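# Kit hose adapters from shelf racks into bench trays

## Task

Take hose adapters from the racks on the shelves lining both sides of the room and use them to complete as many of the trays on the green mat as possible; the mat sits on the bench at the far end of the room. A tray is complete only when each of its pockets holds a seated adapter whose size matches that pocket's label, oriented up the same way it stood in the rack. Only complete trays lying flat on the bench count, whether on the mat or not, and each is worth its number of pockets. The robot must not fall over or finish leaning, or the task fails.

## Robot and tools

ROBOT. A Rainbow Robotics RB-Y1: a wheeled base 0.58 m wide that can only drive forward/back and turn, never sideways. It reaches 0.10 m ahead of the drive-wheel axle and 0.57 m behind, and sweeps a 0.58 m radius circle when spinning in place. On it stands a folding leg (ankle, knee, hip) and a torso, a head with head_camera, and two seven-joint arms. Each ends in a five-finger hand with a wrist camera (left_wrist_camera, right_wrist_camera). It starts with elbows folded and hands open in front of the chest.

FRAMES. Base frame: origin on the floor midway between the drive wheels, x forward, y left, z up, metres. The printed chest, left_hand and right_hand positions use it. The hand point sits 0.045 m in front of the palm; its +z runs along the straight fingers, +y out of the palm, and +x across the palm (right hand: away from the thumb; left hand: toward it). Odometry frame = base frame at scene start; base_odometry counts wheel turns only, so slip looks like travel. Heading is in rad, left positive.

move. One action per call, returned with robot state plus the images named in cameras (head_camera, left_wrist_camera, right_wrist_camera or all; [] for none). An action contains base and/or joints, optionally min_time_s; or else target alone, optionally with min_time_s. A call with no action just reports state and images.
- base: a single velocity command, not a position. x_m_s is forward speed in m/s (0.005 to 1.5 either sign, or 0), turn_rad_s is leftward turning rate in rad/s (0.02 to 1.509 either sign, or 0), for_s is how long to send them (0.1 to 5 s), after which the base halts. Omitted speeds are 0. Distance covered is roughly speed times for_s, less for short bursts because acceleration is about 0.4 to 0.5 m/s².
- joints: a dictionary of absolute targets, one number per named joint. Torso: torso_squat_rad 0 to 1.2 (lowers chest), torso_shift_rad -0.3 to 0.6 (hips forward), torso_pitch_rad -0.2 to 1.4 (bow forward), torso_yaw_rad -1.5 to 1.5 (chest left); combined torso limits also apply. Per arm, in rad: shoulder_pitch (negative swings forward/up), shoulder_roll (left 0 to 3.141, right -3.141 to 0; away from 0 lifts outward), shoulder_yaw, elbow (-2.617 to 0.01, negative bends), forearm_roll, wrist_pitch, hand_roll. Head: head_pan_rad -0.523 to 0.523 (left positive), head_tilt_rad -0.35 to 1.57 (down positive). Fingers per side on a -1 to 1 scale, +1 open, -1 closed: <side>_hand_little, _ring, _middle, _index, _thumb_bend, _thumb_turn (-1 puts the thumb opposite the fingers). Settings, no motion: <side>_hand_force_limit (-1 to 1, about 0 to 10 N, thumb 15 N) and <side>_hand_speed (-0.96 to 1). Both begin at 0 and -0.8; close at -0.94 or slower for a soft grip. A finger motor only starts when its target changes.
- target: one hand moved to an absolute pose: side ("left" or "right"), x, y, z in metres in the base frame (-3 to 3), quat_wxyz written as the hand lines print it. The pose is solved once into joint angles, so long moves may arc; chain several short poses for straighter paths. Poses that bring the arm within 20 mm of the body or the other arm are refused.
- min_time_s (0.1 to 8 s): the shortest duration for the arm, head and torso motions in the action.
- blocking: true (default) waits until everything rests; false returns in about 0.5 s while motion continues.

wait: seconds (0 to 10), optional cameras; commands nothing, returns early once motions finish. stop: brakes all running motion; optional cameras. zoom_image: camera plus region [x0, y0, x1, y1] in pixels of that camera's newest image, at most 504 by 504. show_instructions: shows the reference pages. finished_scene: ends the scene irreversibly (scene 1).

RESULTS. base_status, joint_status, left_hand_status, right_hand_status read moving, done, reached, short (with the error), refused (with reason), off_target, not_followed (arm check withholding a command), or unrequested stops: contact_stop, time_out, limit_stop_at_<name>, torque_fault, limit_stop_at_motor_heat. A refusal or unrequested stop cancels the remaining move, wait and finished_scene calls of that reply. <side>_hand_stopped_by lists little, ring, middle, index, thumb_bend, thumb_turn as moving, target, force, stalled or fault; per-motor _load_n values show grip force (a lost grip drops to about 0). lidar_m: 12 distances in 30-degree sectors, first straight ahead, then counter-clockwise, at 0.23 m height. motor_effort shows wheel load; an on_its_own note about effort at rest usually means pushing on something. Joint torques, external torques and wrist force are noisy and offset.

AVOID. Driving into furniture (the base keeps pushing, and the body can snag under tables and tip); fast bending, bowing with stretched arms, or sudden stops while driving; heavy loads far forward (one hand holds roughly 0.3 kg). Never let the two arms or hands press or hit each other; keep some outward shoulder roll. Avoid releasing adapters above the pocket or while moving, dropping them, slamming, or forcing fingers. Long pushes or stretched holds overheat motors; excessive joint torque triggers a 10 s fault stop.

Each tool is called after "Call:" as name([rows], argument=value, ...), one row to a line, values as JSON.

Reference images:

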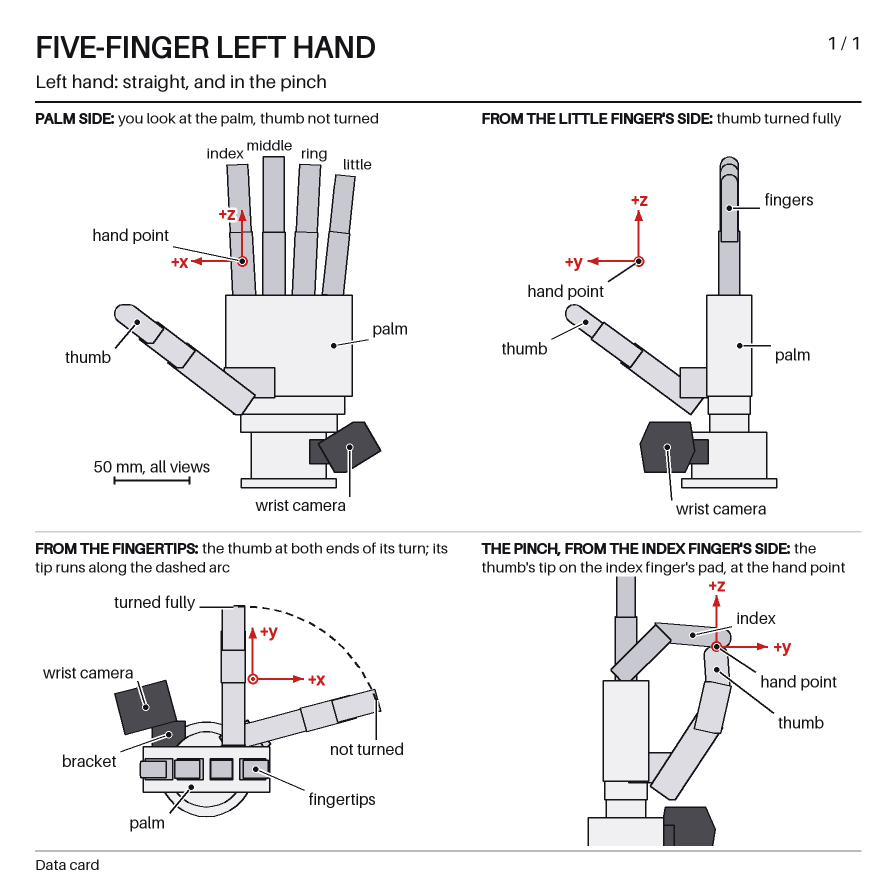

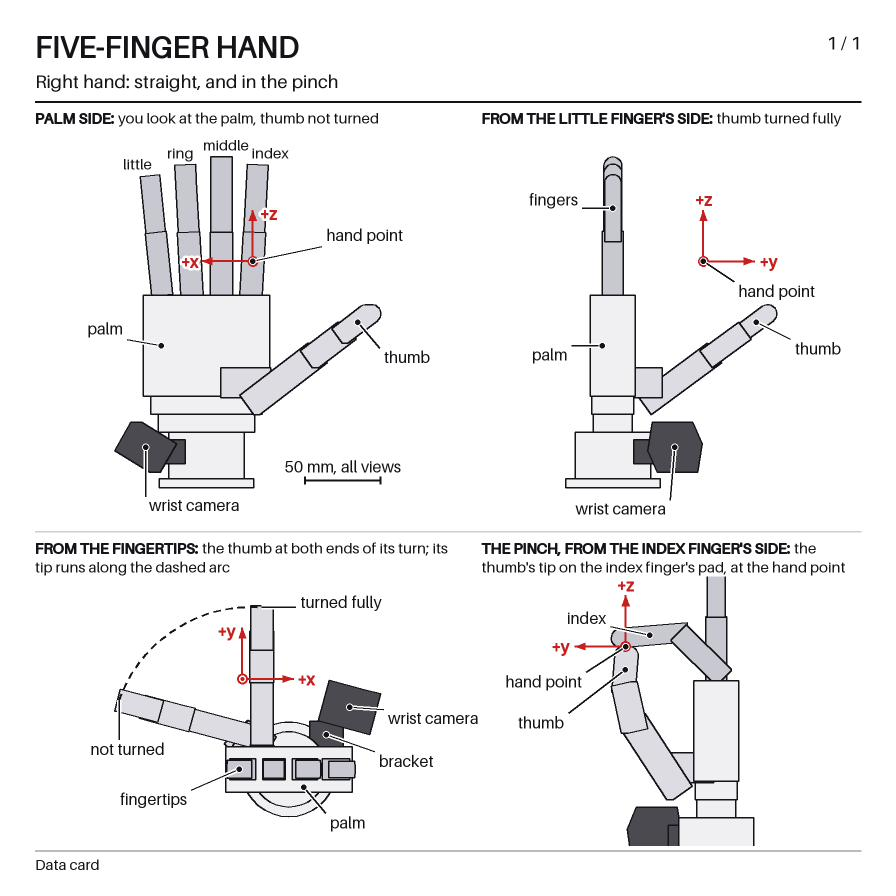

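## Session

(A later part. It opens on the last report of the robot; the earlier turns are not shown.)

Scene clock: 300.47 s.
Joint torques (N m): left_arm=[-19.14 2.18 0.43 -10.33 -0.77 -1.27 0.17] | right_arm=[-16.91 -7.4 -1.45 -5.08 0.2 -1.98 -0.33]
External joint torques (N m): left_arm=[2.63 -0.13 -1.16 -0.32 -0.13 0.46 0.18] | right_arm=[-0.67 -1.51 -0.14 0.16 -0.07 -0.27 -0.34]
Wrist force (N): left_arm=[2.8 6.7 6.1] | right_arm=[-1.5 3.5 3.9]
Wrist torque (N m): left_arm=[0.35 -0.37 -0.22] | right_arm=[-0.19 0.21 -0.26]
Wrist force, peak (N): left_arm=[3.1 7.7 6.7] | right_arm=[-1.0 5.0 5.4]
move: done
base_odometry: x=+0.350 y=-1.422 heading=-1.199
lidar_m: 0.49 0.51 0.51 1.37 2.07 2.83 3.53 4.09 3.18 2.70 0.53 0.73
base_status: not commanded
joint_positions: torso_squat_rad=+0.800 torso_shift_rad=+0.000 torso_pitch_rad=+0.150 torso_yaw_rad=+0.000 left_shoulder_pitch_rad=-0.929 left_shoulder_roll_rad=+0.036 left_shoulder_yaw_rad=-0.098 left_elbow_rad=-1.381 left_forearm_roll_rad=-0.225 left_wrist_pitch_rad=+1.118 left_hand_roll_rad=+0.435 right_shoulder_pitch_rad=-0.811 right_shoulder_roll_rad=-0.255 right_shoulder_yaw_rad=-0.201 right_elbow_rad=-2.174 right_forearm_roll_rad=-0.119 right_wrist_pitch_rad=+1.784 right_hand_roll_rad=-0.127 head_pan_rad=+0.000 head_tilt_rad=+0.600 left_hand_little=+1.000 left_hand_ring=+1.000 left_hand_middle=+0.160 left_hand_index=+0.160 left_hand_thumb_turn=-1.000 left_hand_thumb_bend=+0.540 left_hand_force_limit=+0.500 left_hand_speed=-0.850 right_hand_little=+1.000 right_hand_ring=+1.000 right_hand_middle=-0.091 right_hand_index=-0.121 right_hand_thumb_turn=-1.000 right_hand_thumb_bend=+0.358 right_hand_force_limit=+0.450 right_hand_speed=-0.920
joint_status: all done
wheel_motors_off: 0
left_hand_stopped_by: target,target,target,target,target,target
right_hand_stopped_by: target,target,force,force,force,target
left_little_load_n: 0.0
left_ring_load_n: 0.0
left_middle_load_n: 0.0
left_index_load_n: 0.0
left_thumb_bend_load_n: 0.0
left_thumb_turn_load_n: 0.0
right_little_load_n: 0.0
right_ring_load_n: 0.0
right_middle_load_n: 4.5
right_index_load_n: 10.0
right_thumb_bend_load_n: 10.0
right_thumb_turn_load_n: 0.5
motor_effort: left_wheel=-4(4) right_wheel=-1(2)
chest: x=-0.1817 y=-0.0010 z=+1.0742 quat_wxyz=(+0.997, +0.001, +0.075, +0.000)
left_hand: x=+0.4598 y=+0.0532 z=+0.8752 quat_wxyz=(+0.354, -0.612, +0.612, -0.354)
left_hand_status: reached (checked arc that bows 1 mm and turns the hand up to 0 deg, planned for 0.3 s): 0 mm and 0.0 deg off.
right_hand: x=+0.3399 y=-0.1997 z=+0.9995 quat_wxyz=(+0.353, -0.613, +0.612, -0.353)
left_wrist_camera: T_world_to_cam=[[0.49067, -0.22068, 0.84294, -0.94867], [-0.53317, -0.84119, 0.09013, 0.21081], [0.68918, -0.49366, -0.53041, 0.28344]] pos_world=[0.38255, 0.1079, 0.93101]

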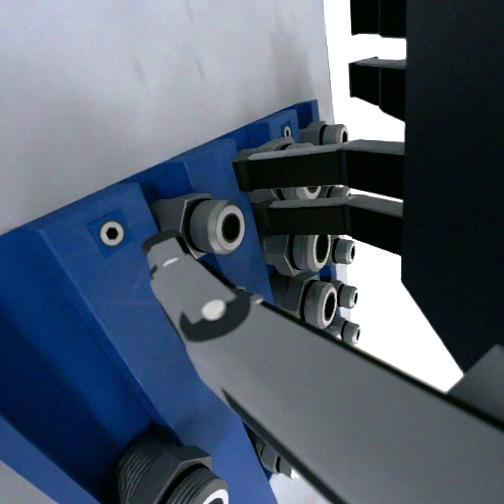

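Call:
move(target={"side":"left","x":0.4622,"y":0.0497,"z":0.856,"quat_wxyz":[0.3536,-0.6124,0.6124,-0.3536]})

Call:
move(joints={"left_hand_speed":-0.92,"left_hand_force_limit":0.45,"left_hand_index":-0.35,"left_hand_middle":-0.35,"left_hand_thumb_bend":0.0}, cameras=["left_wrist_camera"])

Call:
zoom_image(camera="left_wrist_camera", region=[50, 80, 330, 330])

Scene clock: 301.37 s.
Joint torques (N m): left_arm=[-17.57 2.46 0.79 -9.55 -0.84 -1.1 0.11] | right_arm=[-16.83 -7.55 -1.49 -5.09 0.22 -1.9 -0.5]
External joint torques (N m): left_arm=[4.17 0.41 -0.73 0.65 -0.19 0.61 0.12] | right_arm=[-0.58 -1.66 -0.19 0.15 -0.05 -0.19 -0.5]
Wrist force (N): left_arm=[3.0 5.2 5.3] | right_arm=[-2.0 4.4 4.6]
Wrist torque (N m): left_arm=[0.34 -0.44 -0.20] | right_arm=[-0.10 0.19 -0.26]
Wrist force, peak (N): left_arm=[3.2 7.4 6.5] | right_arm=[-0.5 4.6 5.6]
move: done
base_odometry: x=+0.350 y=-1.422 heading=-1.199
lidar_m: 0.49 0.52 0.50 1.38 2.06 2.85 3.54 4.08 3.19 2.69 0.52 0.73
base_status: not commanded
joint_positions: torso_squat_rad=+0.800 torso_shift_rad=+0.000 torso_pitch_rad=+0.150 torso_yaw_rad=+0.000 left_shoulder_pitch_rad=-0.914 left_shoulder_roll_rad=+0.027 left_shoulder_yaw_rad=-0.109 left_elbow_rad=-1.330 left_forearm_roll_rad=-0.246 left_wrist_pitch_rad=+1.057 left_hand_roll_rad=+0.462 right_shoulder_pitch_rad=-0.811 right_shoulder_roll_rad=-0.255 right_shoulder_yaw_rad=-0.201 right_elbow_rad=-2.174 right_forearm_roll_rad=-0.119 right_wrist_pitch_rad=+1.784 right_hand_roll_rad=-0.127 head_pan_rad=+0.000 head_tilt_rad=+0.600 left_hand_little=+1.000 left_hand_ring=+1.000 left_hand_middle=+0.160 left_hand_index=+0.160 left_hand_thumb_turn=-1.000 left_hand_thumb_bend=+0.540 left_hand_force_limit=+0.500 left_hand_speed=-0.850 right_hand_little=+1.000 right_hand_ring=+1.000 right_hand_middle=-0.091 right_hand_index=-0.121 right_hand_thumb_turn=-1.000 right_hand_thumb_bend=+0.358 right_hand_force_limit=+0.450 right_hand_speed=-0.920
joint_status: all done
wheel_motors_off: 0
left_hand_stopped_by: target,target,target,target,target,target
right_hand_stopped_by: target,target,force,force,force,target
left_little_load_n: -0.5
left_ring_load_n: 0.0
left_middle_load_n: 0.0
left_index_load_n: 0.0
left_thumb_bend_load_n: 0.0
left_thumb_turn_load_n: 0.0
right_little_load_n: 0.0
right_ring_load_n: 0.0
right_middle_load_n: 4.5
right_index_load_n: 10.0
right_thumb_bend_load_n: 10.0
right_thumb_turn_load_n: 0.5
motor_effort: left_wheel=-3(4) right_wheel=-1(2)
chest: x=-0.1817 y=-0.0010 z=+1.0742 quat_wxyz=(+0.997, +0.001, +0.075, +0.000)
left_hand: x=+0.4623 y=+0.0497 z=+0.8565 quat_wxyz=(+0.354, -0.612, +0.612, -0.354)
left_hand_status: reached (checked arc that bows 1 mm and turns the hand up to 0 deg, planned for 0.3 s): 1 mm and 0.1 deg off.
right_hand: x=+0.3399 y=-0.1997 z=+0.9995 quat_wxyz=(+0.353, -0.613, +0.612, -0.353)
pictures: none

Scene clock: 304.17 s.
Joint torques (N m): left_arm=[-15.26 1.15 0.46 -7.79 -0.01 -0.15 0.27] | right_arm=[-17.03 -7.47 -1.71 -5.16 0.25 -1.94 -0.53]
External joint torques (N m): left_arm=[6.48 -0.9 -1.07 2.4 0.63 1.55 0.28] | right_arm=[-0.78 -1.58 -0.4 0.08 -0.02 -0.23 -0.53]
Wrist force (N): left_arm=[3.3 1.6 3.9] | right_arm=[-1.0 3.6 4.8]
Wrist torque (N m): left_arm=[0.34 -0.41 -0.15] | right_arm=[-0.24 0.06 -0.21]
Wrist force, peak (N): left_arm=[2.7 -1.7 12.3] | right_arm=[-0.6 4.7 5.2]
move: off_target
base_odometry: x=+0.350 y=-1.422 heading=-1.199
lidar_m: 0.49 0.51 0.50 1.38 2.07 2.86 3.53 4.08 3.20 2.70 0.53 0.73
base_status: not commanded
joint_positions: torso_squat_rad=+0.800 torso_shift_rad=+0.000 torso_pitch_rad=+0.150 torso_yaw_rad=+0.000 left_shoulder_pitch_rad=-0.915 left_shoulder_roll_rad=+0.027 left_shoulder_yaw_rad=-0.109 left_elbow_rad=-1.331 left_forearm_roll_rad=-0.247 left_wrist_pitch_rad=+1.056 left_hand_roll_rad=+0.462 right_shoulder_pitch_rad=-0.811 right_shoulder_roll_rad=-0.255 right_shoulder_yaw_rad=-0.201 right_elbow_rad=-2.174 right_forearm_roll_rad=-0.119 right_wrist_pitch_rad=+1.784 right_hand_roll_rad=-0.127 head_pan_rad=+0.000 head_tilt_rad=+0.600 left_hand_little=+1.000 left_hand_ring=+1.000 left_hand_middle=-0.024 left_hand_index=-0.055 left_hand_thumb_turn=-1.000 left_hand_thumb_bend=+0.267 left_hand_force_limit=+0.450 left_hand_speed=-0.920 right_hand_little=+1.000 right_hand_ring=+1.000 right_hand_middle=-0.091 right_hand_index=-0.121 right_hand_thumb_turn=-1.000 right_hand_thumb_bend=+0.358 right_hand_force_limit=+0.450 right_hand_speed=-0.920
joint_status: left_hand_middle off_target (ended at -0.024, target -0.350); left_hand_index off_target (ended at -0.055, target -0.350); left_hand_thumb_bend off_target (ended at +0.267, target +0.000); the others done
wheel_motors_off: 0
left_hand_stopped_by: target,target,force,force,force,target
right_hand_stopped_by: target,target,force,force,force,target
left_little_load_n: 0.0
left_ring_load_n: -0.5
left_middle_load_n: 10.0
left_index_load_n: 11.0
left_thumb_bend_load_n: 10.5
left_thumb_turn_load_n: -0.5
right_little_load_n: 0.0
right_ring_load_n: 0.0
right_middle_load_n: 4.5
right_index_load_n: 10.0
right_thumb_bend_load_n: 10.5
right_thumb_turn_load_n: 0.5
motor_effort: left_wheel=+0(5) right_wheel=-1(2)
chest: x=-0.1817 y=-0.0010 z=+1.0742 quat_wxyz=(+0.997, +0.001, +0.075, +0.000)
left_hand: x=+0.4625 y=+0.0497 z=+0.8571 quat_wxyz=(+0.354, -0.612, +0.612, -0.354)
right_hand: x=+0.3399 y=-0.1997 z=+0.9995 quat_wxyz=(+0.353, -0.613, +0.612, -0.353)
left_wrist_camera: T_world_to_cam=[[0.48914, -0.22079, 0.8438, -0.93548], [-0.53356, -0.84104, 0.08923, 0.21186], [0.68997, -0.49387, -0.52919, 0.26881]] pos_world=[0.38516, 0.1044, 0.91271]

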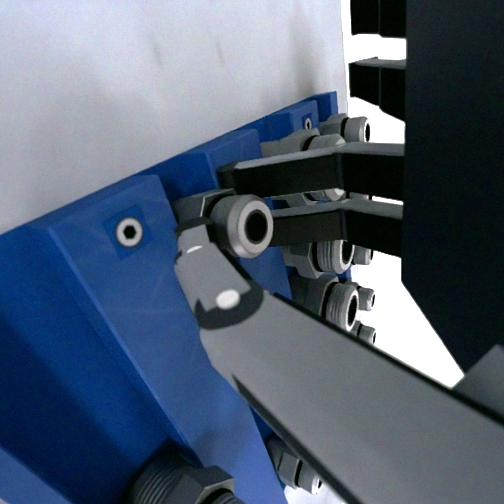

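Scaled by 1.800 from the camera's image (finer frame: 720x720).

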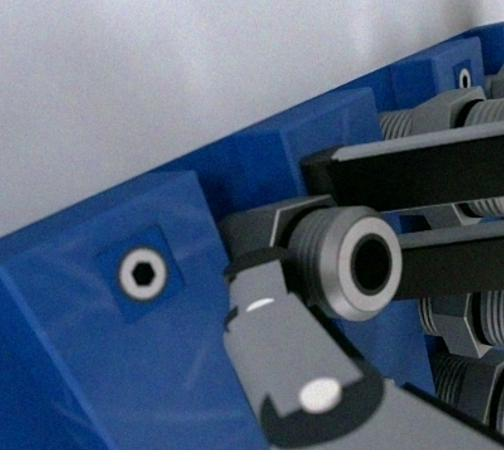

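Call:
move(target={"side":"left","x":0.4622,"y":0.0497,"z":0.875,"quat_wxyz":[0.3536,-0.6124,0.6124,-0.3536]}, min_time_s=1.2)

Call:
move(target={"side":"left","x":0.4622,"y":0.0497,"z":0.915,"quat_wxyz":[0.3536,-0.6124,0.6124,-0.3536]}, min_time_s=1.0, cameras=["left_wrist_camera"])

Call:
zoom_image(camera="left_wrist_camera", region=[50, 80, 330, 330])

Call:
move(joints={"left_shoulder_pitch_rad":-0.807,"left_shoulder_roll_rad":0.25,"left_shoulder_yaw_rad":0.212,"left_elbow_rad":-2.176,"left_forearm_roll_rad":0.12,"left_wrist_pitch_rad":1.781,"left_hand_roll_rad":0.118}, min_time_s=1.1)

Scene clock: 306.07 s.
Joint torques (N m): left_arm=[-20.49 3.75 3.28 -11.1 -0.5 -1.33 -0.22] | right_arm=[-16.99 -7.42 -1.47 -5.06 0.22 -1.86 -0.44]
External joint torques (N m): left_arm=[1.43 1.42 1.71 -1.07 0.14 0.38 -0.22] | right_arm=[-0.75 -1.53 -0.16 0.18 -0.05 -0.15 -0.45]
Wrist force (N): left_arm=[3.2 7.5 6.6] | right_arm=[-1.1 4.5 4.6]
Wrist torque (N m): left_arm=[0.33 -0.43 -0.38] | right_arm=[-0.06 0.03 -0.22]
Wrist force, peak (N): left_arm=[3.1 6.6 9.0] | right_arm=[-0.9 4.6 5.5]
move: done
base_odometry: x=+0.350 y=-1.422 heading=-1.199
lidar_m: 0.49 0.52 0.51 1.37 2.07 2.86 3.54 4.08 3.19 2.71 0.53 0.73
base_status: not commanded
joint_positions: torso_squat_rad=+0.800 torso_shift_rad=+0.000 torso_pitch_rad=+0.150 torso_yaw_rad=+0.000 left_shoulder_pitch_rad=-0.942 left_shoulder_roll_rad=+0.031 left_shoulder_yaw_rad=-0.099 left_elbow_rad=-1.358 left_forearm_roll_rad=-0.231 left_wrist_pitch_rad=+1.109 left_hand_roll_rad=+0.443 right_shoulder_pitch_rad=-0.811 right_shoulder_roll_rad=-0.255 right_shoulder_yaw_rad=-0.201 right_elbow_rad=-2.174 right_forearm_roll_rad=-0.119 right_wrist_pitch_rad=+1.784 right_hand_roll_rad=-0.127 head_pan_rad=+0.000 head_tilt_rad=+0.600 left_hand_little=+1.000 left_hand_ring=+1.000 left_hand_middle=-0.024 left_hand_index=-0.055 left_hand_thumb_turn=-1.000 left_hand_thumb_bend=+0.267 left_hand_force_limit=+0.450 left_hand_speed=-0.920 right_hand_little=+1.000 right_hand_ring=+1.000 right_hand_middle=-0.091 right_hand_index=-0.121 right_hand_thumb_turn=-1.000 right_hand_thumb_bend=+0.358 right_hand_force_limit=+0.450 right_hand_speed=-0.920
joint_status: all done
wheel_motors_off: 0
left_hand_stopped_by: target,target,force,force,force,target
right_hand_stopped_by: target,target,force,force,force,target
left_little_load_n: 0.0
left_ring_load_n: 0.0
left_middle_load_n: 9.5
left_index_load_n: 10.0
left_thumb_bend_load_n: 11.5
left_thumb_turn_load_n: -0.5
right_little_load_n: 0.0
right_ring_load_n: -0.5
right_middle_load_n: 4.5
right_index_load_n: 10.0
right_thumb_bend_load_n: 10.5
right_thumb_turn_load_n: 0.5
motor_effort: left_wheel=-1(4) right_wheel=-1(2)
chest: x=-0.1817 y=-0.0010 z=+1.0742 quat_wxyz=(+0.997, +0.001, +0.075, +0.000)
left_hand: x=+0.4621 y=+0.0495 z=+0.8748 quat_wxyz=(+0.353, -0.612, +0.613, -0.353)
left_hand_status: reached (checked arc that bows 0 mm and turns the hand up to 0 deg, planned for 1.2 s): 0 mm and 0.0 deg off.
right_hand: x=+0.3399 y=-0.1997 z=+0.9995 quat_wxyz=(+0.353, -0.613, +0.612, -0.353)
pictures: none

Scene clock: 307.40 s.
Joint torques (N m): left_arm=[-21.01 4.3 2.73 -10.74 -0.46 -1.41 -0.1] | right_arm=[-17.12 -7.61 -1.35 -5.09 0.14 -2 -0.48]
External joint torques (N m): left_arm=[1.33 1.26 1.06 -1.11 0.17 0.33 -0.09] | right_arm=[-0.87 -1.71 -0.05 0.15 -0.13 -0.29 -0.49]
Wrist force (N): left_arm=[2.9 7.5 6.8] | right_arm=[-1.2 4.1 4.3]
Wrist torque (N m): left_arm=[0.31 -0.37 -0.40] | right_arm=[-0.15 0.07 -0.21]
Wrist force, peak (N): left_arm=[3.0 7.9 6.7] | right_arm=[-0.7 5.1 5.0]
move: done
base_odometry: x=+0.350 y=-1.422 heading=-1.199
lidar_m: 0.49 0.51 0.51 1.38 2.07 2.86 3.53 4.08 3.19 2.69 0.54 0.73
base_status: not commanded
joint_positions: torso_squat_rad=+0.800 torso_shift_rad=+0.000 torso_pitch_rad=+0.150 torso_yaw_rad=+0.000 left_shoulder_pitch_rad=-1.014 left_shoulder_roll_rad=+0.042 left_shoulder_yaw_rad=-0.072 left_elbow_rad=-1.399 left_forearm_roll_rad=-0.202 left_wrist_pitch_rad=+1.213 left_hand_roll_rad=+0.409 right_shoulder_pitch_rad=-0.811 right_shoulder_roll_rad=-0.255 right_shoulder_yaw_rad=-0.201 right_elbow_rad=-2.174 right_forearm_roll_rad=-0.119 right_wrist_pitch_rad=+1.784 right_hand_roll_rad=-0.127 head_pan_rad=+0.000 head_tilt_rad=+0.600 left_hand_little=+1.000 left_hand_ring=+1.000 left_hand_middle=-0.024 left_hand_index=-0.055 left_hand_thumb_turn=-1.000 left_hand_thumb_bend=+0.267 left_hand_force_limit=+0.450 left_hand_speed=-0.920 right_hand_little=+1.000 right_hand_ring=+1.000 right_hand_middle=-0.091 right_hand_index=-0.121 right_hand_thumb_turn=-1.000 right_hand_thumb_bend=+0.358 right_hand_force_limit=+0.450 right_hand_speed=-0.920
joint_status: all done
wheel_motors_off: 0
left_hand_stopped_by: target,target,force,force,force,target
right_hand_stopped_by: target,target,force,force,force,target
left_little_load_n: 0.0
left_ring_load_n: 0.0
left_middle_load_n: 9.5
left_index_load_n: 10.5
left_thumb_bend_load_n: 11.5
left_thumb_turn_load_n: 0.0
right_little_load_n: 0.0
right_ring_load_n: 0.0
right_middle_load_n: 4.5
right_index_load_n: 10.0
right_thumb_bend_load_n: 10.0
right_thumb_turn_load_n: 0.5
motor_effort: left_wheel=+0(4) right_wheel=-1(2)
chest: x=-0.1817 y=-0.0010 z=+1.0742 quat_wxyz=(+0.997, +0.001, +0.075, +0.000)
left_hand: x=+0.4622 y=+0.0495 z=+0.9148 quat_wxyz=(+0.353, -0.612, +0.613, -0.354)
left_hand_status: reached (checked arc that bows 1 mm and turns the hand up to 0 deg, planned for 1.0 s): 0 mm and 0.0 deg off.
right_hand: x=+0.3399 y=-0.1997 z=+0.9995 quat_wxyz=(+0.353, -0.613, +0.612, -0.353)
left_wrist_camera: T_world_to_cam=[[0.49108, -0.22106, 0.8426, -0.98384], [-0.53342, -0.84102, 0.09024, 0.20538], [0.6887, -0.49377, -0.53093, 0.30166]] pos_world=[0.38494, 0.1042, 0.97061]

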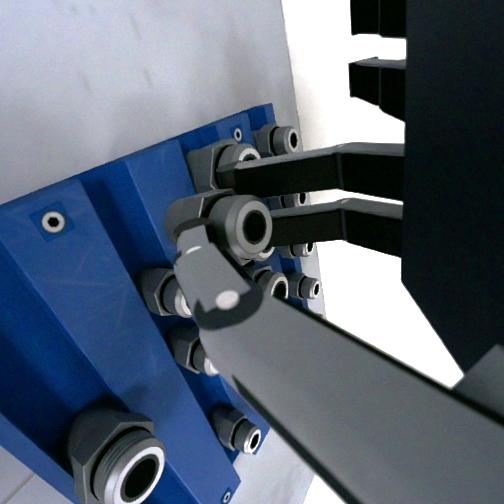

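Scaled by 1.800 from the camera's image (finer frame: 720x720).

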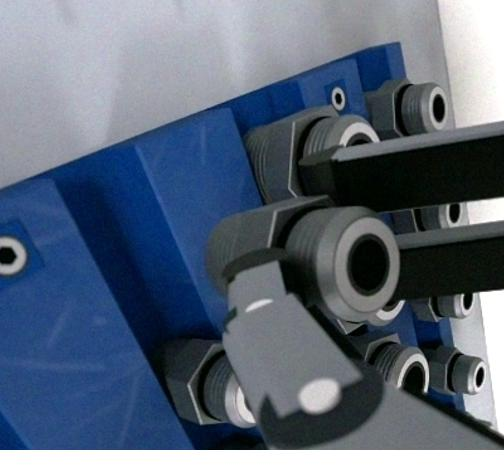

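Scene clock: 309.03 s.
Joint torques (N m): left_arm=[-14.58 6.63 2.18 -6.45 -0.29 -2.06 0] | right_arm=[-16.97 -7.56 -1.29 -5.11 0.13 -1.95 -0.45]
External joint torques (N m): left_arm=[2.6 0.64 0.6 -0.72 -0.09 -0.18 0] | right_arm=[-0.72 -1.66 0.01 0.13 -0.14 -0.24 -0.46]
Wrist force (N): left_arm=[2.9 7.3 6.6] | right_arm=[-1.8 4.0 5.0]
Wrist torque (N m): left_arm=[0.31 -0.38 -0.38] | right_arm=[-0.15 0.17 -0.25]
Wrist force, peak (N): left_arm=[2.8 7.8 7.6] | right_arm=[-1.3 4.9 5.3]
move: done
base_odometry: x=+0.350 y=-1.422 heading=-1.199
lidar_m: 0.49 0.52 0.51 1.38 2.07 2.85 3.54 4.09 3.17 2.70 0.54 0.74
base_status: not commanded
joint_positions: torso_squat_rad=+0.800 torso_shift_rad=+0.000 torso_pitch_rad=+0.150 torso_yaw_rad=+0.000 left_shoulder_pitch_rad=-0.807 left_shoulder_roll_rad=+0.250 left_shoulder_yaw_rad=+0.212 left_elbow_rad=-2.176 left_forearm_roll_rad=+0.120 left_wrist_pitch_rad=+1.781 left_hand_roll_rad=+0.118 right_shoulder_pitch_rad=-0.811 right_shoulder_roll_rad=-0.255 right_shoulder_yaw_rad=-0.201 right_elbow_rad=-2.174 right_forearm_roll_rad=-0.119 right_wrist_pitch_rad=+1.784 right_hand_roll_rad=-0.127 head_pan_rad=+0.000 head_tilt_rad=+0.600 left_hand_little=+1.000 left_hand_ring=+1.000 left_hand_middle=-0.024 left_hand_index=-0.055 left_hand_thumb_turn=-1.000 left_hand_thumb_bend=+0.267 left_hand_force_limit=+0.450 left_hand_speed=-0.920 right_hand_little=+1.000 right_hand_ring=+1.000 right_hand_middle=-0.091 right_hand_index=-0.121 right_hand_thumb_turn=-1.000 right_hand_thumb_bend=+0.358 right_hand_force_limit=+0.450 right_hand_speed=-0.920
joint_status: all done
wheel_motors_off: 0
left_hand_stopped_by: target,target,force,force,force,target
right_hand_stopped_by: target,target,force,force,force,target
left_little_load_n: 0.0
left_ring_load_n: 0.0
left_middle_load_n: 9.0
left_index_load_n: 10.0
left_thumb_bend_load_n: 11.0
left_thumb_turn_load_n: -0.5
right_little_load_n: 0.0
right_ring_load_n: 0.0
right_middle_load_n: 4.5
right_index_load_n: 10.0
right_thumb_bend_load_n: 10.0
right_thumb_turn_load_n: 0.5
motor_effort: left_wheel=-2(4) right_wheel=-1(2)
chest: x=-0.1817 y=-0.0010 z=+1.0742 quat_wxyz=(+0.997, +0.001, +0.075, +0.000)
left_hand: x=+0.3399 y=+0.2000 z=+1.0000 quat_wxyz=(+0.354, -0.612, +0.612, -0.354)
right_hand: x=+0.3399 y=-0.1997 z=+0.9995 quat_wxyz=(+0.353, -0.613, +0.612, -0.353)
pictures: none

Call:
move(base={"x_m_s":-0.5,"for_s":1.0})

Call:
move(base={"turn_rad_s":-0.889,"for_s":2.2}, joints={"torso_squat_rad":0.5})

Scene clock: 311.90 s.
Joint torques (N m): left_arm=[-15.16 6.01 1.97 -6.26 -0.15 -1.72 0.24] | right_arm=[-17.55 -7.93 -1.5 -5.23 0.32 -1.76 -0.39]
External joint torques (N m): left_arm=[2.02 0.01 0.4 -0.53 0.05 0.17 0.25] | right_arm=[-1.3 -2.04 -0.2 0.01 0.05 -0.06 -0.4]
Wrist force (N): left_arm=[3.1 7.4 6.7] | right_arm=[-1.2 4.3 4.6]
Wrist torque (N m): left_arm=[0.29 -0.40 -0.37] | right_arm=[-0.18 0.05 -0.23]
Wrist force, peak (N): left_arm=[2.7 8.4 6.8] | right_arm=[-1.3 4.6 5.8]
move: done
base_odometry: x=+0.168 y=-0.956 heading=-1.198
lidar_m: 0.98 0.88 1.43 1.99 2.08 2.87 3.02 3.57 3.19 3.07 1.70 0.91
base_status: done (sent for 1 of 1 s)
joint_positions: torso_squat_rad=+0.800 torso_shift_rad=+0.000 torso_pitch_rad=+0.150 torso_yaw_rad=+0.000 left_shoulder_pitch_rad=-0.807 left_shoulder_roll_rad=+0.250 left_shoulder_yaw_rad=+0.212 left_elbow_rad=-2.176 left_forearm_roll_rad=+0.120 left_wrist_pitch_rad=+1.781 left_hand_roll_rad=+0.118 right_shoulder_pitch_rad=-0.811 right_shoulder_roll_rad=-0.255 right_shoulder_yaw_rad=-0.201 right_elbow_rad=-2.174 right_forearm_roll_rad=-0.119 right_wrist_pitch_rad=+1.784 right_hand_roll_rad=-0.127 head_pan_rad=+0.000 head_tilt_rad=+0.600 left_hand_little=+1.000 left_hand_ring=+1.000 left_hand_middle=-0.024 left_hand_index=-0.055 left_hand_thumb_turn=-1.000 left_hand_thumb_bend=+0.267 left_hand_force_limit=+0.450 left_hand_speed=-0.920 right_hand_little=+1.000 right_hand_ring=+1.000 right_hand_middle=-0.091 right_hand_index=-0.121 right_hand_thumb_turn=-1.000 right_hand_thumb_bend=+0.358 right_hand_force_limit=+0.450 right_hand_speed=-0.920
joint_status: not commanded
wheel_motors_off: 0
left_hand_stopped_by: target,target,force,force,force,target
right_hand_stopped_by: target,target,force,force,force,target
left_little_load_n: 0.0
left_ring_load_n: 0.0
left_middle_load_n: 9.0
left_index_load_n: 10.0
left_thumb_bend_load_n: 11.5
left_thumb_turn_load_n: -0.5
right_little_load_n: 0.0
right_ring_load_n: 0.0
right_middle_load_n: 4.5
right_index_load_n: 10.0
right_thumb_bend_load_n: 10.0
right_thumb_turn_load_n: 0.5
motor_effort: left_wheel=+9(47) right_wheel=-6(22)
chest: x=-0.1818 y=-0.0010 z=+1.0741 quat_wxyz=(+0.997, +0.001, +0.075, +0.000)
left_hand: x=+0.3399 y=+0.2000 z=+1.0000 quat_wxyz=(+0.354, -0.612, +0.612, -0.354)
right_hand: x=+0.3399 y=-0.1997 z=+0.9995 quat_wxyz=(+0.353, -0.613, +0.612, -0.353)
pictures: none

Scene clock: 316.20 s.
Joint torques (N m): left_arm=[-14.97 6.29 2.15 -6.06 -0.41 -1.92 0.15] | right_arm=[-16.88 -7.62 -0.99 -5.06 0.27 -1.87 -0.48]
External joint torques (N m): left_arm=[2.21 0.3 0.58 -0.33 -0.22 -0.03 0.16] | right_arm=[-0.63 -1.73 0.32 0.18 0 -0.16 -0.49]
Wrist force (N): left_arm=[2.9 7.5 6.5] | right_arm=[-1.6 4.0 4.3]
Wrist torque (N m): left_arm=[0.35 -0.40 -0.40] | right_arm=[-0.15 0.17 -0.25]
Wrist force, peak (N): left_arm=[2.9 7.9 6.9] | right_arm=[-0.4 5.3 5.5]
move: done
base_odometry: x=+0.168 y=-0.956 heading=+3.130
lidar_m: 3.09 3.04 1.50 0.90 1.00 0.90 1.56 2.00 2.19 3.03 3.04 3.75
base_status: done (sent for 2.2 of 2.2 s)
joint_positions: torso_squat_rad=+0.500 torso_shift_rad=+0.000 torso_pitch_rad=+0.150 torso_yaw_rad=+0.000 left_shoulder_pitch_rad=-0.807 left_shoulder_roll_rad=+0.250 left_shoulder_yaw_rad=+0.212 left_elbow_rad=-2.176 left_forearm_roll_rad=+0.120 left_wrist_pitch_rad=+1.781 left_hand_roll_rad=+0.118 right_shoulder_pitch_rad=-0.811 right_shoulder_roll_rad=-0.255 right_shoulder_yaw_rad=-0.201 right_elbow_rad=-2.174 right_forearm_roll_rad=-0.119 right_wrist_pitch_rad=+1.784 right_hand_roll_rad=-0.127 head_pan_rad=+0.000 head_tilt_rad=+0.600 left_hand_little=+1.000 left_hand_ring=+1.000 left_hand_middle=-0.024 left_hand_index=-0.055 left_hand_thumb_turn=-1.000 left_hand_thumb_bend=+0.267 left_hand_force_limit=+0.450 left_hand_speed=-0.920 right_hand_little=+1.000 right_hand_ring=+1.000 right_hand_middle=-0.091 right_hand_index=-0.121 right_hand_thumb_turn=-1.000 right_hand_thumb_bend=+0.358 right_hand_force_limit=+0.450 right_hand_speed=-0.920
joint_status: all done
wheel_motors_off: 0
left_hand_stopped_by: target,target,force,force,force,target
right_hand_stopped_by: target,target,force,force,force,target
left_little_load_n: 0.0
left_ring_load_n: 0.0
left_middle_load_n: 9.0
left_index_load_n: 10.0
left_thumb_bend_load_n: 11.5
left_thumb_turn_load_n: -0.5
right_little_load_n: 0.0
right_ring_load_n: 0.0
right_middle_load_n: 4.5
right_index_load_n: 10.0
right_thumb_bend_load_n: 10.0
right_thumb_turn_load_n: 0.5
motor_effort: left_wheel=+11(38) right_wheel=+1(21)
chest: x=-0.1817 y=-0.0011 z=+1.2008 quat_wxyz=(+0.997, +0.001, +0.075, +0.000)
left_hand: x=+0.3399 y=+0.1999 z=+1.1266 quat_wxyz=(+0.354, -0.612, +0.612, -0.354)
right_hand: x=+0.3399 y=-0.1998 z=+1.1260 quat_wxyz=(+0.353, -0.613, +0.612, -0.353)
pictures: none

Call:
move(base={"x_m_s":0.979,"for_s":3.0})

Call:
move(base={"turn_rad_s":0.379,"for_s":1.0}, cameras=["head_camera"])

Call:
zoom_image(camera="head_camera", region=[110, 180, 250, 280])

Call:
zoom_image(camera="head_camera", region=[670, 170, 810, 270])

Scene clock: 321.83 s.
Joint torques (N m): left_arm=[-14.73 6 1.72 -6.06 -0.16 -1.74 0.22] | right_arm=[-16.98 -7.58 -1.58 -5.2 0.27 -1.88 -0.4]
External joint torques (N m): left_arm=[2.45 0.01 0.14 -0.33 0.04 0.15 0.23] | right_arm=[-0.74 -1.69 -0.28 0.04 0 -0.17 -0.41]
Wrist force (N): left_arm=[2.9 7.5 6.6] | right_arm=[-1.3 3.9 4.3]
Wrist torque (N m): left_arm=[0.33 -0.38 -0.39] | right_arm=[-0.13 0.09 -0.25]
Wrist force, peak (N): left_arm=[2.9 7.4 7.4] | right_arm=[-0.9 5.1 5.3]
move: done
base_odometry: x=-2.769 y=-0.921 heading=+3.130
lidar_m: 0.34 0.33 0.37 0.58 2.27 2.49 3.67 4.73 2.95 2.37 0.88 0.42
base_status: done (sent for 3 of 3 s)
joint_positions: torso_squat_rad=+0.500 torso_shift_rad=+0.000 torso_pitch_rad=+0.150 torso_yaw_rad=+0.000 left_shoulder_pitch_rad=-0.807 left_shoulder_roll_rad=+0.250 left_shoulder_yaw_rad=+0.212 left_elbow_rad=-2.176 left_forearm_roll_rad=+0.120 left_wrist_pitch_rad=+1.781 left_hand_roll_rad=+0.118 right_shoulder_pitch_rad=-0.811 right_shoulder_roll_rad=-0.255 right_shoulder_yaw_rad=-0.201 right_elbow_rad=-2.174 right_forearm_roll_rad=-0.119 right_wrist_pitch_rad=+1.784 right_hand_roll_rad=-0.127 head_pan_rad=+0.000 head_tilt_rad=+0.600 left_hand_little=+1.000 left_hand_ring=+1.000 left_hand_middle=-0.024 left_hand_index=-0.055 left_hand_thumb_turn=-1.000 left_hand_thumb_bend=+0.267 left_hand_force_limit=+0.450 left_hand_speed=-0.920 right_hand_little=+1.000 right_hand_ring=+1.000 right_hand_middle=-0.091 right_hand_index=-0.121 right_hand_thumb_turn=-1.000 right_hand_thumb_bend=+0.358 right_hand_force_limit=+0.450 right_hand_speed=-0.920
joint_status: not commanded
wheel_motors_off: 0
left_hand_stopped_by: target,target,force,force,force,target
right_hand_stopped_by: target,target,force,force,force,target
left_little_load_n: 0.0
left_ring_load_n: 0.0
left_middle_load_n: 9.5
left_index_load_n: 10.0
left_thumb_bend_load_n: 11.5
left_thumb_turn_load_n: 0.0
right_little_load_n: 0.0
right_ring_load_n: 0.0
right_middle_load_n: 4.5
right_index_load_n: 9.5
right_thumb_bend_load_n: 10.0
right_thumb_turn_load_n: 0.5
motor_effort: left_wheel=-3(45) right_wheel=+0(26)
chest: x=-0.1816 y=-0.0011 z=+1.2008 quat_wxyz=(+0.997, +0.001, +0.075, +0.000)
left_hand: x=+0.3400 y=+0.1999 z=+1.1265 quat_wxyz=(+0.354, -0.612, +0.612, -0.353)
right_hand: x=+0.3400 y=-0.1998 z=+1.1260 quat_wxyz=(+0.353, -0.613, +0.612, -0.353)
pictures: none

Scene clock: 323.90 s.
Joint torques (N m): left_arm=[-15.53 6.32 1.41 -6.04 -0.29 -1.91 0.2] | right_arm=[-17.2 -7.6 -1.57 -5.12 0.3 -1.75 -0.42]
External joint torques (N m): left_arm=[1.65 0.33 -0.16 -0.31 -0.1 -0.02 0.21] | right_arm=[-0.95 -1.71 -0.26 0.12 0.03 -0.04 -0.43]
Wrist force (N): left_arm=[3.0 7.6 6.9] | right_arm=[-1.5 4.2 4.7]
Wrist torque (N m): left_arm=[0.33 -0.39 -0.39] | right_arm=[-0.09 0.16 -0.25]
Wrist force, peak (N): left_arm=[3.1 7.5 7.0] | right_arm=[-0.6 4.5 5.9]
move: done
base_odometry: x=-2.769 y=-0.921 heading=-2.775
lidar_m: 0.34 0.34 0.48 1.38 2.37 2.90 4.72 2.97 2.44 1.34 0.50 0.36
base_status: done (sent for 1 of 1 s)
joint_positions: torso_squat_rad=+0.500 torso_shift_rad=+0.000 torso_pitch_rad=+0.150 torso_yaw_rad=+0.000 left_shoulder_pitch_rad=-0.807 left_shoulder_roll_rad=+0.250 left_shoulder_yaw_rad=+0.212 left_elbow_rad=-2.176 left_forearm_roll_rad=+0.120 left_wrist_pitch_rad=+1.781 left_hand_roll_rad=+0.118 right_shoulder_pitch_rad=-0.811 right_shoulder_roll_rad=-0.255 right_shoulder_yaw_rad=-0.201 right_elbow_rad=-2.174 right_forearm_roll_rad=-0.119 right_wrist_pitch_rad=+1.784 right_hand_roll_rad=-0.127 head_pan_rad=+0.000 head_tilt_rad=+0.600 left_hand_little=+1.000 left_hand_ring=+1.000 left_hand_middle=-0.024 left_hand_index=-0.055 left_hand_thumb_turn=-1.000 left_hand_thumb_bend=+0.267 left_hand_force_limit=+0.450 left_hand_speed=-0.920 right_hand_little=+1.000 right_hand_ring=+1.000 right_hand_middle=-0.091 right_hand_index=-0.121 right_hand_thumb_turn=-1.000 right_hand_thumb_bend=+0.358 right_hand_force_limit=+0.450 right_hand_speed=-0.920
joint_status: not commanded
wheel_motors_off: 0
left_hand_stopped_by: target,target,force,force,force,target
right_hand_stopped_by: target,target,force,force,force,target
left_little_load_n: 0.0
left_ring_load_n: 0.0
left_middle_load_n: 9.0
left_index_load_n: 10.0
left_thumb_bend_load_n: 11.5
left_thumb_turn_load_n: 0.0
right_little_load_n: 0.0
right_ring_load_n: 0.0
right_middle_load_n: 4.5
right_index_load_n: 9.5
right_thumb_bend_load_n: 10.0
right_thumb_turn_load_n: 0.5
motor_effort: left_wheel=+2(34) right_wheel=+4(18)
chest: x=-0.1816 y=-0.0011 z=+1.2008 quat_wxyz=(+0.997, +0.001, +0.075, +0.000)
left_hand: x=+0.3400 y=+0.1999 z=+1.1265 quat_wxyz=(+0.354, -0.612, +0.612, -0.353)
right_hand: x=+0.3400 y=-0.1998 z=+1.1260 quat_wxyz=(+0.353, -0.613, +0.612, -0.353)
head_camera: T_world_to_cam=[[-0.0239, -0.99971, -0.00051, -0.00211], [-0.69681, 0.01703, -0.71706, 0.97308], [0.71686, -0.01678, -0.69702, 1.01253]] pos_world=[-0.04785, -0.00169, 1.4035]

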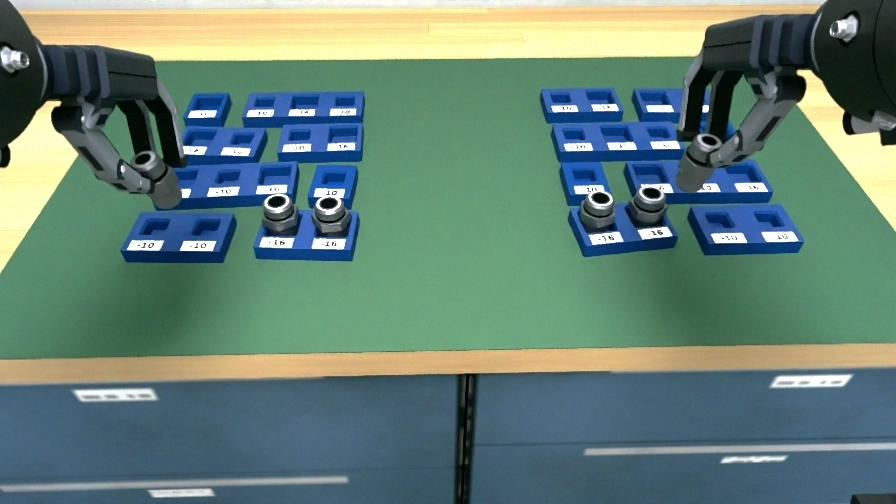

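Scaled by 3.600 from the camera's image (finer frame: 1280x720).

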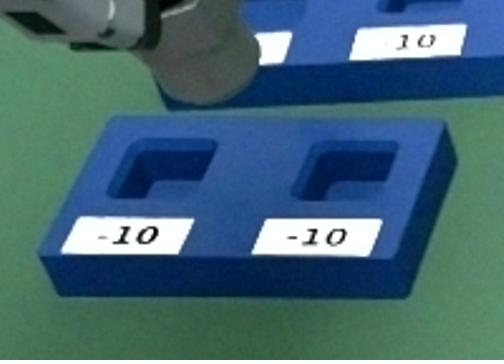

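Scaled by 3.600 from the camera's image (finer frame: 1280x720).

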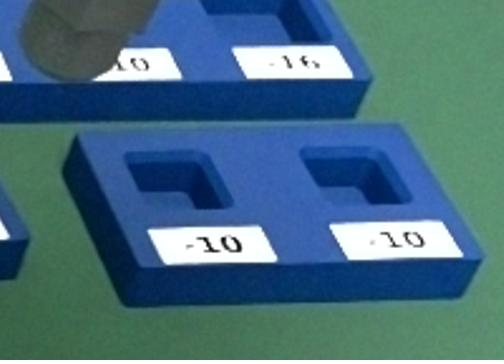

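Call:
move(target={"side":"right","x":0.47,"y":-0.36,"z":1.06,"quat_wxyz":[0.3536,-0.6124,0.6124,-0.3536]}, min_time_s=1)

Call:
move(target={"side":"right","x":0.4987,"y":-0.3966,"z":0.955,"quat_wxyz":[0.3536,-0.6124,0.6124,-0.3536]}, min_time_s=1.2, cameras=["head_camera"])

Call:
zoom_image(camera="head_camera", region=[700, 170, 810, 260])

Scene clock: 326.23 s.
Joint torques (N m): left_arm=[-14.81 5.86 1.65 -6.02 -0.16 -1.98 0.13] | right_arm=[-21.64 -13.53 -0.41 -8.62 -0.4 -1.55 -0.36]
External joint torques (N m): left_arm=[2.36 -0.14 0.08 -0.29 0.04 -0.09 0.13] | right_arm=[-1.4 -1.28 0.44 0.31 -0.12 0.1 -0.37]
Wrist force (N): left_arm=[3.0 7.4 6.5] | right_arm=[-1.2 4.3 3.6]
Wrist torque (N m): left_arm=[0.32 -0.40 -0.38] | right_arm=[-0.05 0.13 -0.06]
Wrist force, peak (N): left_arm=[3.0 7.6 6.8] | right_arm=[-1.6 6.7 4.2]
move: done
base_odometry: x=-2.769 y=-0.921 heading=-2.775
lidar_m: 0.33 0.35 0.48 1.36 2.37 2.91 4.71 2.95 2.43 1.35 0.48 0.36
base_status: not commanded
joint_positions: torso_squat_rad=+0.500 torso_shift_rad=+0.000 torso_pitch_rad=+0.150 torso_yaw_rad=+0.000 left_shoulder_pitch_rad=-0.807 left_shoulder_roll_rad=+0.250 left_shoulder_yaw_rad=+0.212 left_elbow_rad=-2.176 left_forearm_roll_rad=+0.120 left_wrist_pitch_rad=+1.781 left_hand_roll_rad=+0.118 right_shoulder_pitch_rad=-0.929 right_shoulder_roll_rad=-0.476 right_shoulder_yaw_rad=-0.483 right_elbow_rad=-1.287 right_forearm_roll_rad=-0.386 right_wrist_pitch_rad=+1.168 right_hand_roll_rad=+0.289 head_pan_rad=+0.000 head_tilt_rad=+0.600 left_hand_little=+1.000 left_hand_ring=+1.000 left_hand_middle=-0.024 left_hand_index=-0.055 left_hand_thumb_turn=-1.000 left_hand_thumb_bend=+0.267 left_hand_force_limit=+0.450 left_hand_speed=-0.920 right_hand_little=+1.000 right_hand_ring=+1.000 right_hand_middle=-0.091 right_hand_index=-0.121 right_hand_thumb_turn=-1.000 right_hand_thumb_bend=+0.358 right_hand_force_limit=+0.450 right_hand_speed=-0.920
joint_status: all done
wheel_motors_off: 0
left_hand_stopped_by: target,target,force,force,force,target
right_hand_stopped_by: target,target,force,force,force,target
left_little_load_n: 0.0
left_ring_load_n: 0.0
left_middle_load_n: 9.0
left_index_load_n: 9.5
left_thumb_bend_load_n: 11.5
left_thumb_turn_load_n: -0.5
right_little_load_n: 0.0
right_ring_load_n: -0.5
right_middle_load_n: 4.0
right_index_load_n: 10.0
right_thumb_bend_load_n: 10.0
right_thumb_turn_load_n: 0.5
motor_effort: left_wheel=+4(7) right_wheel=+5(6)
chest: x=-0.1817 y=-0.0011 z=+1.2008 quat_wxyz=(+0.997, +0.001, +0.075, +0.000)
left_hand: x=+0.3400 y=+0.1998 z=+1.1266 quat_wxyz=(+0.354, -0.612, +0.612, -0.354)
right_hand: x=+0.4697 y=-0.3602 z=+1.0598 quat_wxyz=(+0.353, -0.612, +0.613, -0.354)
right_hand_status: reached (checked arc that bows 32 mm and turns the hand up to 6 deg, planned for 1.1 s): 0 mm and 0.1 deg off.
pictures: none

Scene clock: 327.77 s.
Joint torques (N m): left_arm=[-14.72 5.94 1.47 -5.85 -0.35 -1.89 0.04] | right_arm=[-22.82 -15.92 -1.23 -9.43 -0.64 -1.36 -0.14]
External joint torques (N m): left_arm=[2.46 -0.06 -0.1 -0.12 -0.15 0 0.05] | right_arm=[-1.64 -2.68 -0.89 0.28 -0.15 0.05 -0.14]
Wrist force (N): left_arm=[3.2 7.5 6.7] | right_arm=[-1.3 4.8 4.9]
Wrist torque (N m): left_arm=[0.33 -0.43 -0.38] | right_arm=[-0.07 0.10 -0.03]
Wrist force, peak (N): left_arm=[3.1 7.6 7.0] | right_arm=[-1.0 4.2 6.0]
move: done
base_odometry: x=-2.769 y=-0.921 heading=-2.775
lidar_m: 0.33 0.35 0.49 1.36 2.37 2.90 4.71 2.96 2.44 1.34 0.49 0.35
base_status: not commanded
joint_positions: torso_squat_rad=+0.500 torso_shift_rad=+0.000 torso_pitch_rad=+0.150 torso_yaw_rad=+0.000 left_shoulder_pitch_rad=-0.807 left_shoulder_roll_rad=+0.250 left_shoulder_yaw_rad=+0.212 left_elbow_rad=-2.176 left_forearm_roll_rad=+0.120 left_wrist_pitch_rad=+1.781 left_hand_roll_rad=+0.118 right_shoulder_pitch_rad=-0.991 right_shoulder_roll_rad=-0.516 right_shoulder_yaw_rad=-0.546 right_elbow_rad=-0.717 right_forearm_roll_rad=-0.550 right_wrist_pitch_rad=+0.748 right_hand_roll_rad=+0.629 head_pan_rad=+0.000 head_tilt_rad=+0.600 left_hand_little=+1.000 left_hand_ring=+1.000 left_hand_middle=-0.024 left_hand_index=-0.055 left_hand_thumb_turn=-1.000 left_hand_thumb_bend=+0.267 left_hand_force_limit=+0.450 left_hand_speed=-0.920 right_hand_little=+1.000 right_hand_ring=+1.000 right_hand_middle=-0.091 right_hand_index=-0.121 right_hand_thumb_turn=-1.000 right_hand_thumb_bend=+0.358 right_hand_force_limit=+0.450 right_hand_speed=-0.920
joint_status: all done
wheel_motors_off: 0
left_hand_stopped_by: target,target,force,force,force,target
right_hand_stopped_by: target,target,force,force,force,target
left_little_load_n: 0.0
left_ring_load_n: 0.0
left_middle_load_n: 9.5
left_index_load_n: 9.5
left_thumb_bend_load_n: 11.5
left_thumb_turn_load_n: -0.5
right_little_load_n: 0.0
right_ring_load_n: 0.0
right_middle_load_n: 4.0
right_index_load_n: 10.0
right_thumb_bend_load_n: 10.0
right_thumb_turn_load_n: 0.5
motor_effort: left_wheel=+2(6) right_wheel=+6(7)
chest: x=-0.1817 y=-0.0011 z=+1.2008 quat_wxyz=(+0.997, +0.001, +0.075, +0.000)
left_hand: x=+0.3400 y=+0.1998 z=+1.1266 quat_wxyz=(+0.354, -0.612, +0.612, -0.354)
right_hand: x=+0.4983 y=-0.3964 z=+0.9546 quat_wxyz=(+0.353, -0.612, +0.613, -0.354)
right_hand_status: reached (checked arc that bows 18 mm and turns the hand up to 3 deg, planned for 1.2 s): 1 mm and 0.1 deg off.
head_camera: T_world_to_cam=[[-0.02391, -0.99971, -0.00052, -0.00211], [-0.69681, 0.01703, -0.71706, 0.97301], [0.71686, -0.01678, -0.69702, 1.01261]] pos_world=[-0.04795, -0.00169, 1.4035]

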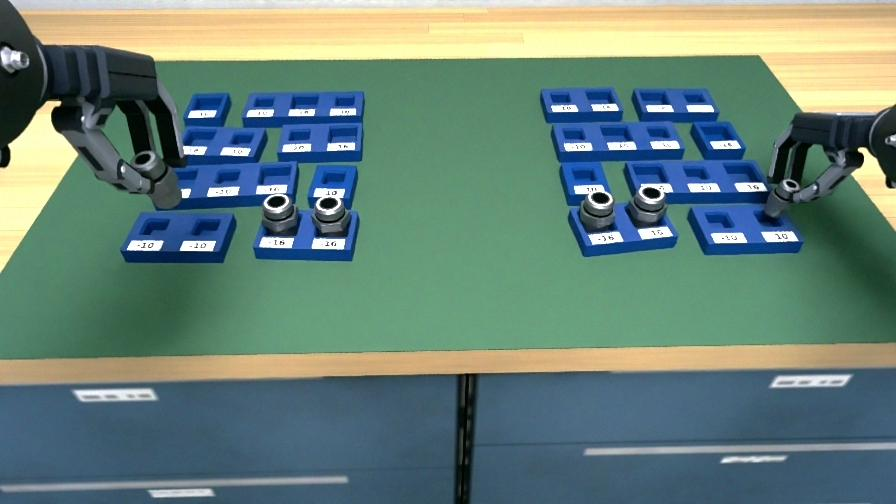

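Scaled by 4.582 from the camera's image (finer frame: 1280x720).

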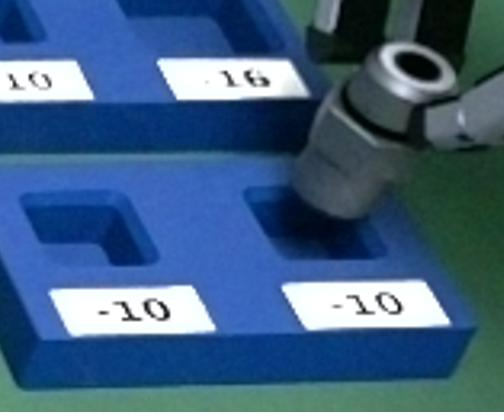

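Call:
wait(seconds=0.1, cameras=["right_wrist_camera", "left_wrist_camera"])

Call:
zoom_image(camera="right_wrist_camera", region=[180, 80, 460, 330])

Scene clock: 328.17 s.
Joint torques (N m): left_arm=[-14.96 5.92 1.87 -6.1 -0.29 -1.86 0.16] | right_arm=[-23.03 -16.02 -1.25 -9.5 -0.82 -1.44 -0.23]
External joint torques (N m): left_arm=[2.22 -0.07 0.3 -0.37 -0.09 0.03 0.17] | right_arm=[-1.85 -2.78 -0.92 0.21 -0.32 -0.04 -0.23]
Wrist force (N): left_arm=[2.9 7.2 6.4] | right_arm=[-1.2 3.9 4.8]
Wrist torque (N m): left_arm=[0.28 -0.39 -0.39] | right_arm=[-0.18 0.09 -0.05]
Wrist force, peak (N): left_arm=[3.3 7.5 6.9] | right_arm=[-2.0 4.2 5.1]
base_odometry: x=-2.769 y=-0.921 heading=-2.775
lidar_m: 0.33 0.35 0.49 1.36 2.38 2.90 4.72 2.96 2.44 1.33 0.49 0.35
base_status: not commanded
joint_positions: torso_squat_rad=+0.500 torso_shift_rad=+0.000 torso_pitch_rad=+0.150 torso_yaw_rad=+0.000 left_shoulder_pitch_rad=-0.807 left_shoulder_roll_rad=+0.250 left_shoulder_yaw_rad=+0.212 left_elbow_rad=-2.176 left_forearm_roll_rad=+0.120 left_wrist_pitch_rad=+1.781 left_hand_roll_rad=+0.118 right_shoulder_pitch_rad=-0.991 right_shoulder_roll_rad=-0.516 right_shoulder_yaw_rad=-0.546 right_elbow_rad=-0.717 right_forearm_roll_rad=-0.550 right_wrist_pitch_rad=+0.748 right_hand_roll_rad=+0.629 head_pan_rad=+0.000 head_tilt_rad=+0.600 left_hand_little=+1.000 left_hand_ring=+1.000 left_hand_middle=-0.024 left_hand_index=-0.055 left_hand_thumb_turn=-1.000 left_hand_thumb_bend=+0.267 left_hand_force_limit=+0.450 left_hand_speed=-0.920 right_hand_little=+1.000 right_hand_ring=+1.000 right_hand_middle=-0.091 right_hand_index=-0.121 right_hand_thumb_turn=-1.000 right_hand_thumb_bend=+0.358 right_hand_force_limit=+0.450 right_hand_speed=-0.920
joint_status: all done
wheel_motors_off: 0
left_hand_stopped_by: target,target,force,force,force,target
right_hand_stopped_by: target,target,force,force,force,target
left_little_load_n: 0.0
left_ring_load_n: 0.0
left_middle_load_n: 9.5
left_index_load_n: 10.0
left_thumb_bend_load_n: 11.5
left_thumb_turn_load_n: -0.5
right_little_load_n: 0.0
right_ring_load_n: 0.0
right_middle_load_n: 4.0
right_index_load_n: 9.5
right_thumb_bend_load_n: 10.0
right_thumb_turn_load_n: 0.5
motor_effort: left_wheel=+3(6) right_wheel=+6(7)
chest: x=-0.1817 y=-0.0011 z=+1.2008 quat_wxyz=(+0.997, +0.001, +0.075, +0.000)
left_hand: x=+0.3400 y=+0.1998 z=+1.1266 quat_wxyz=(+0.354, -0.612, +0.612, -0.354)
right_hand: x=+0.4983 y=-0.3964 z=+0.9546 quat_wxyz=(+0.353, -0.612, +0.613, -0.354)
right_hand_status: reached (checked arc that bows 18 mm and turns the hand up to 3 deg, planned for 1.2 s): 1 mm and 0.1 deg off.
wait: 0.10 s; at rest from the start
pictures: left_wrist_camera, right_wrist_camera
left_wrist_camera: T_world_to_cam=[[0.49044, -0.22127, 0.84291, -1.06908], [-0.53301, -0.84139, 0.08926, 0.2486], [0.68946, -0.49306, -0.5306, 0.57172]] pos_world=[0.26265, 0.2545, 1.18231]
right_wrist_camera: T_world_to_cam=[[-0.51341, -0.27494, -0.81291, 0.92084], [-0.55343, 0.83005, 0.06879, 0.53867], [0.65584, 0.4852, -0.57832, 0.52893]] pos_world=[0.42399, -0.45059, 1.01739]

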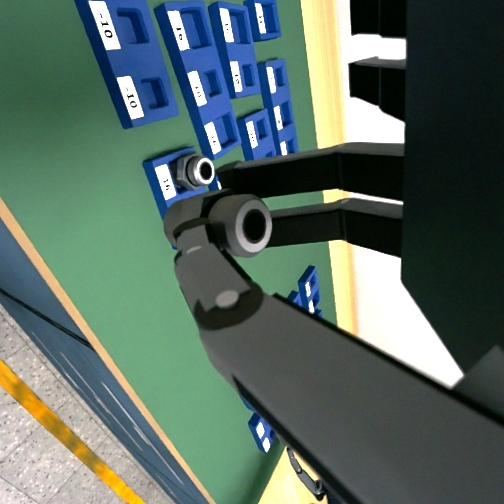

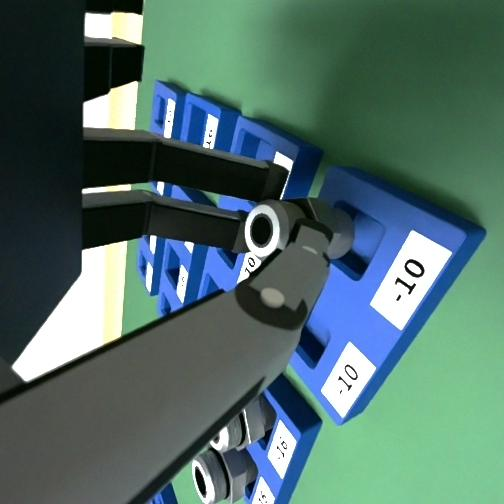

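Scaled by 1.800 from the camera's image (finer frame: 720x720).

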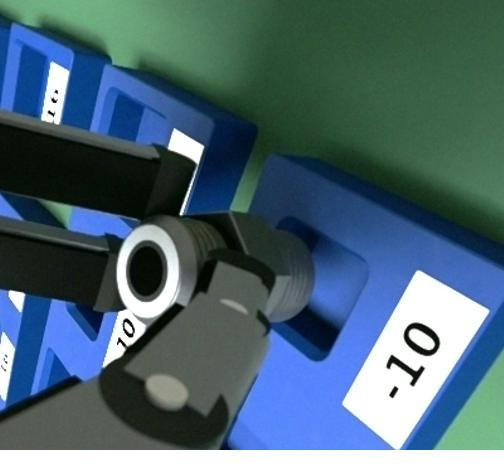

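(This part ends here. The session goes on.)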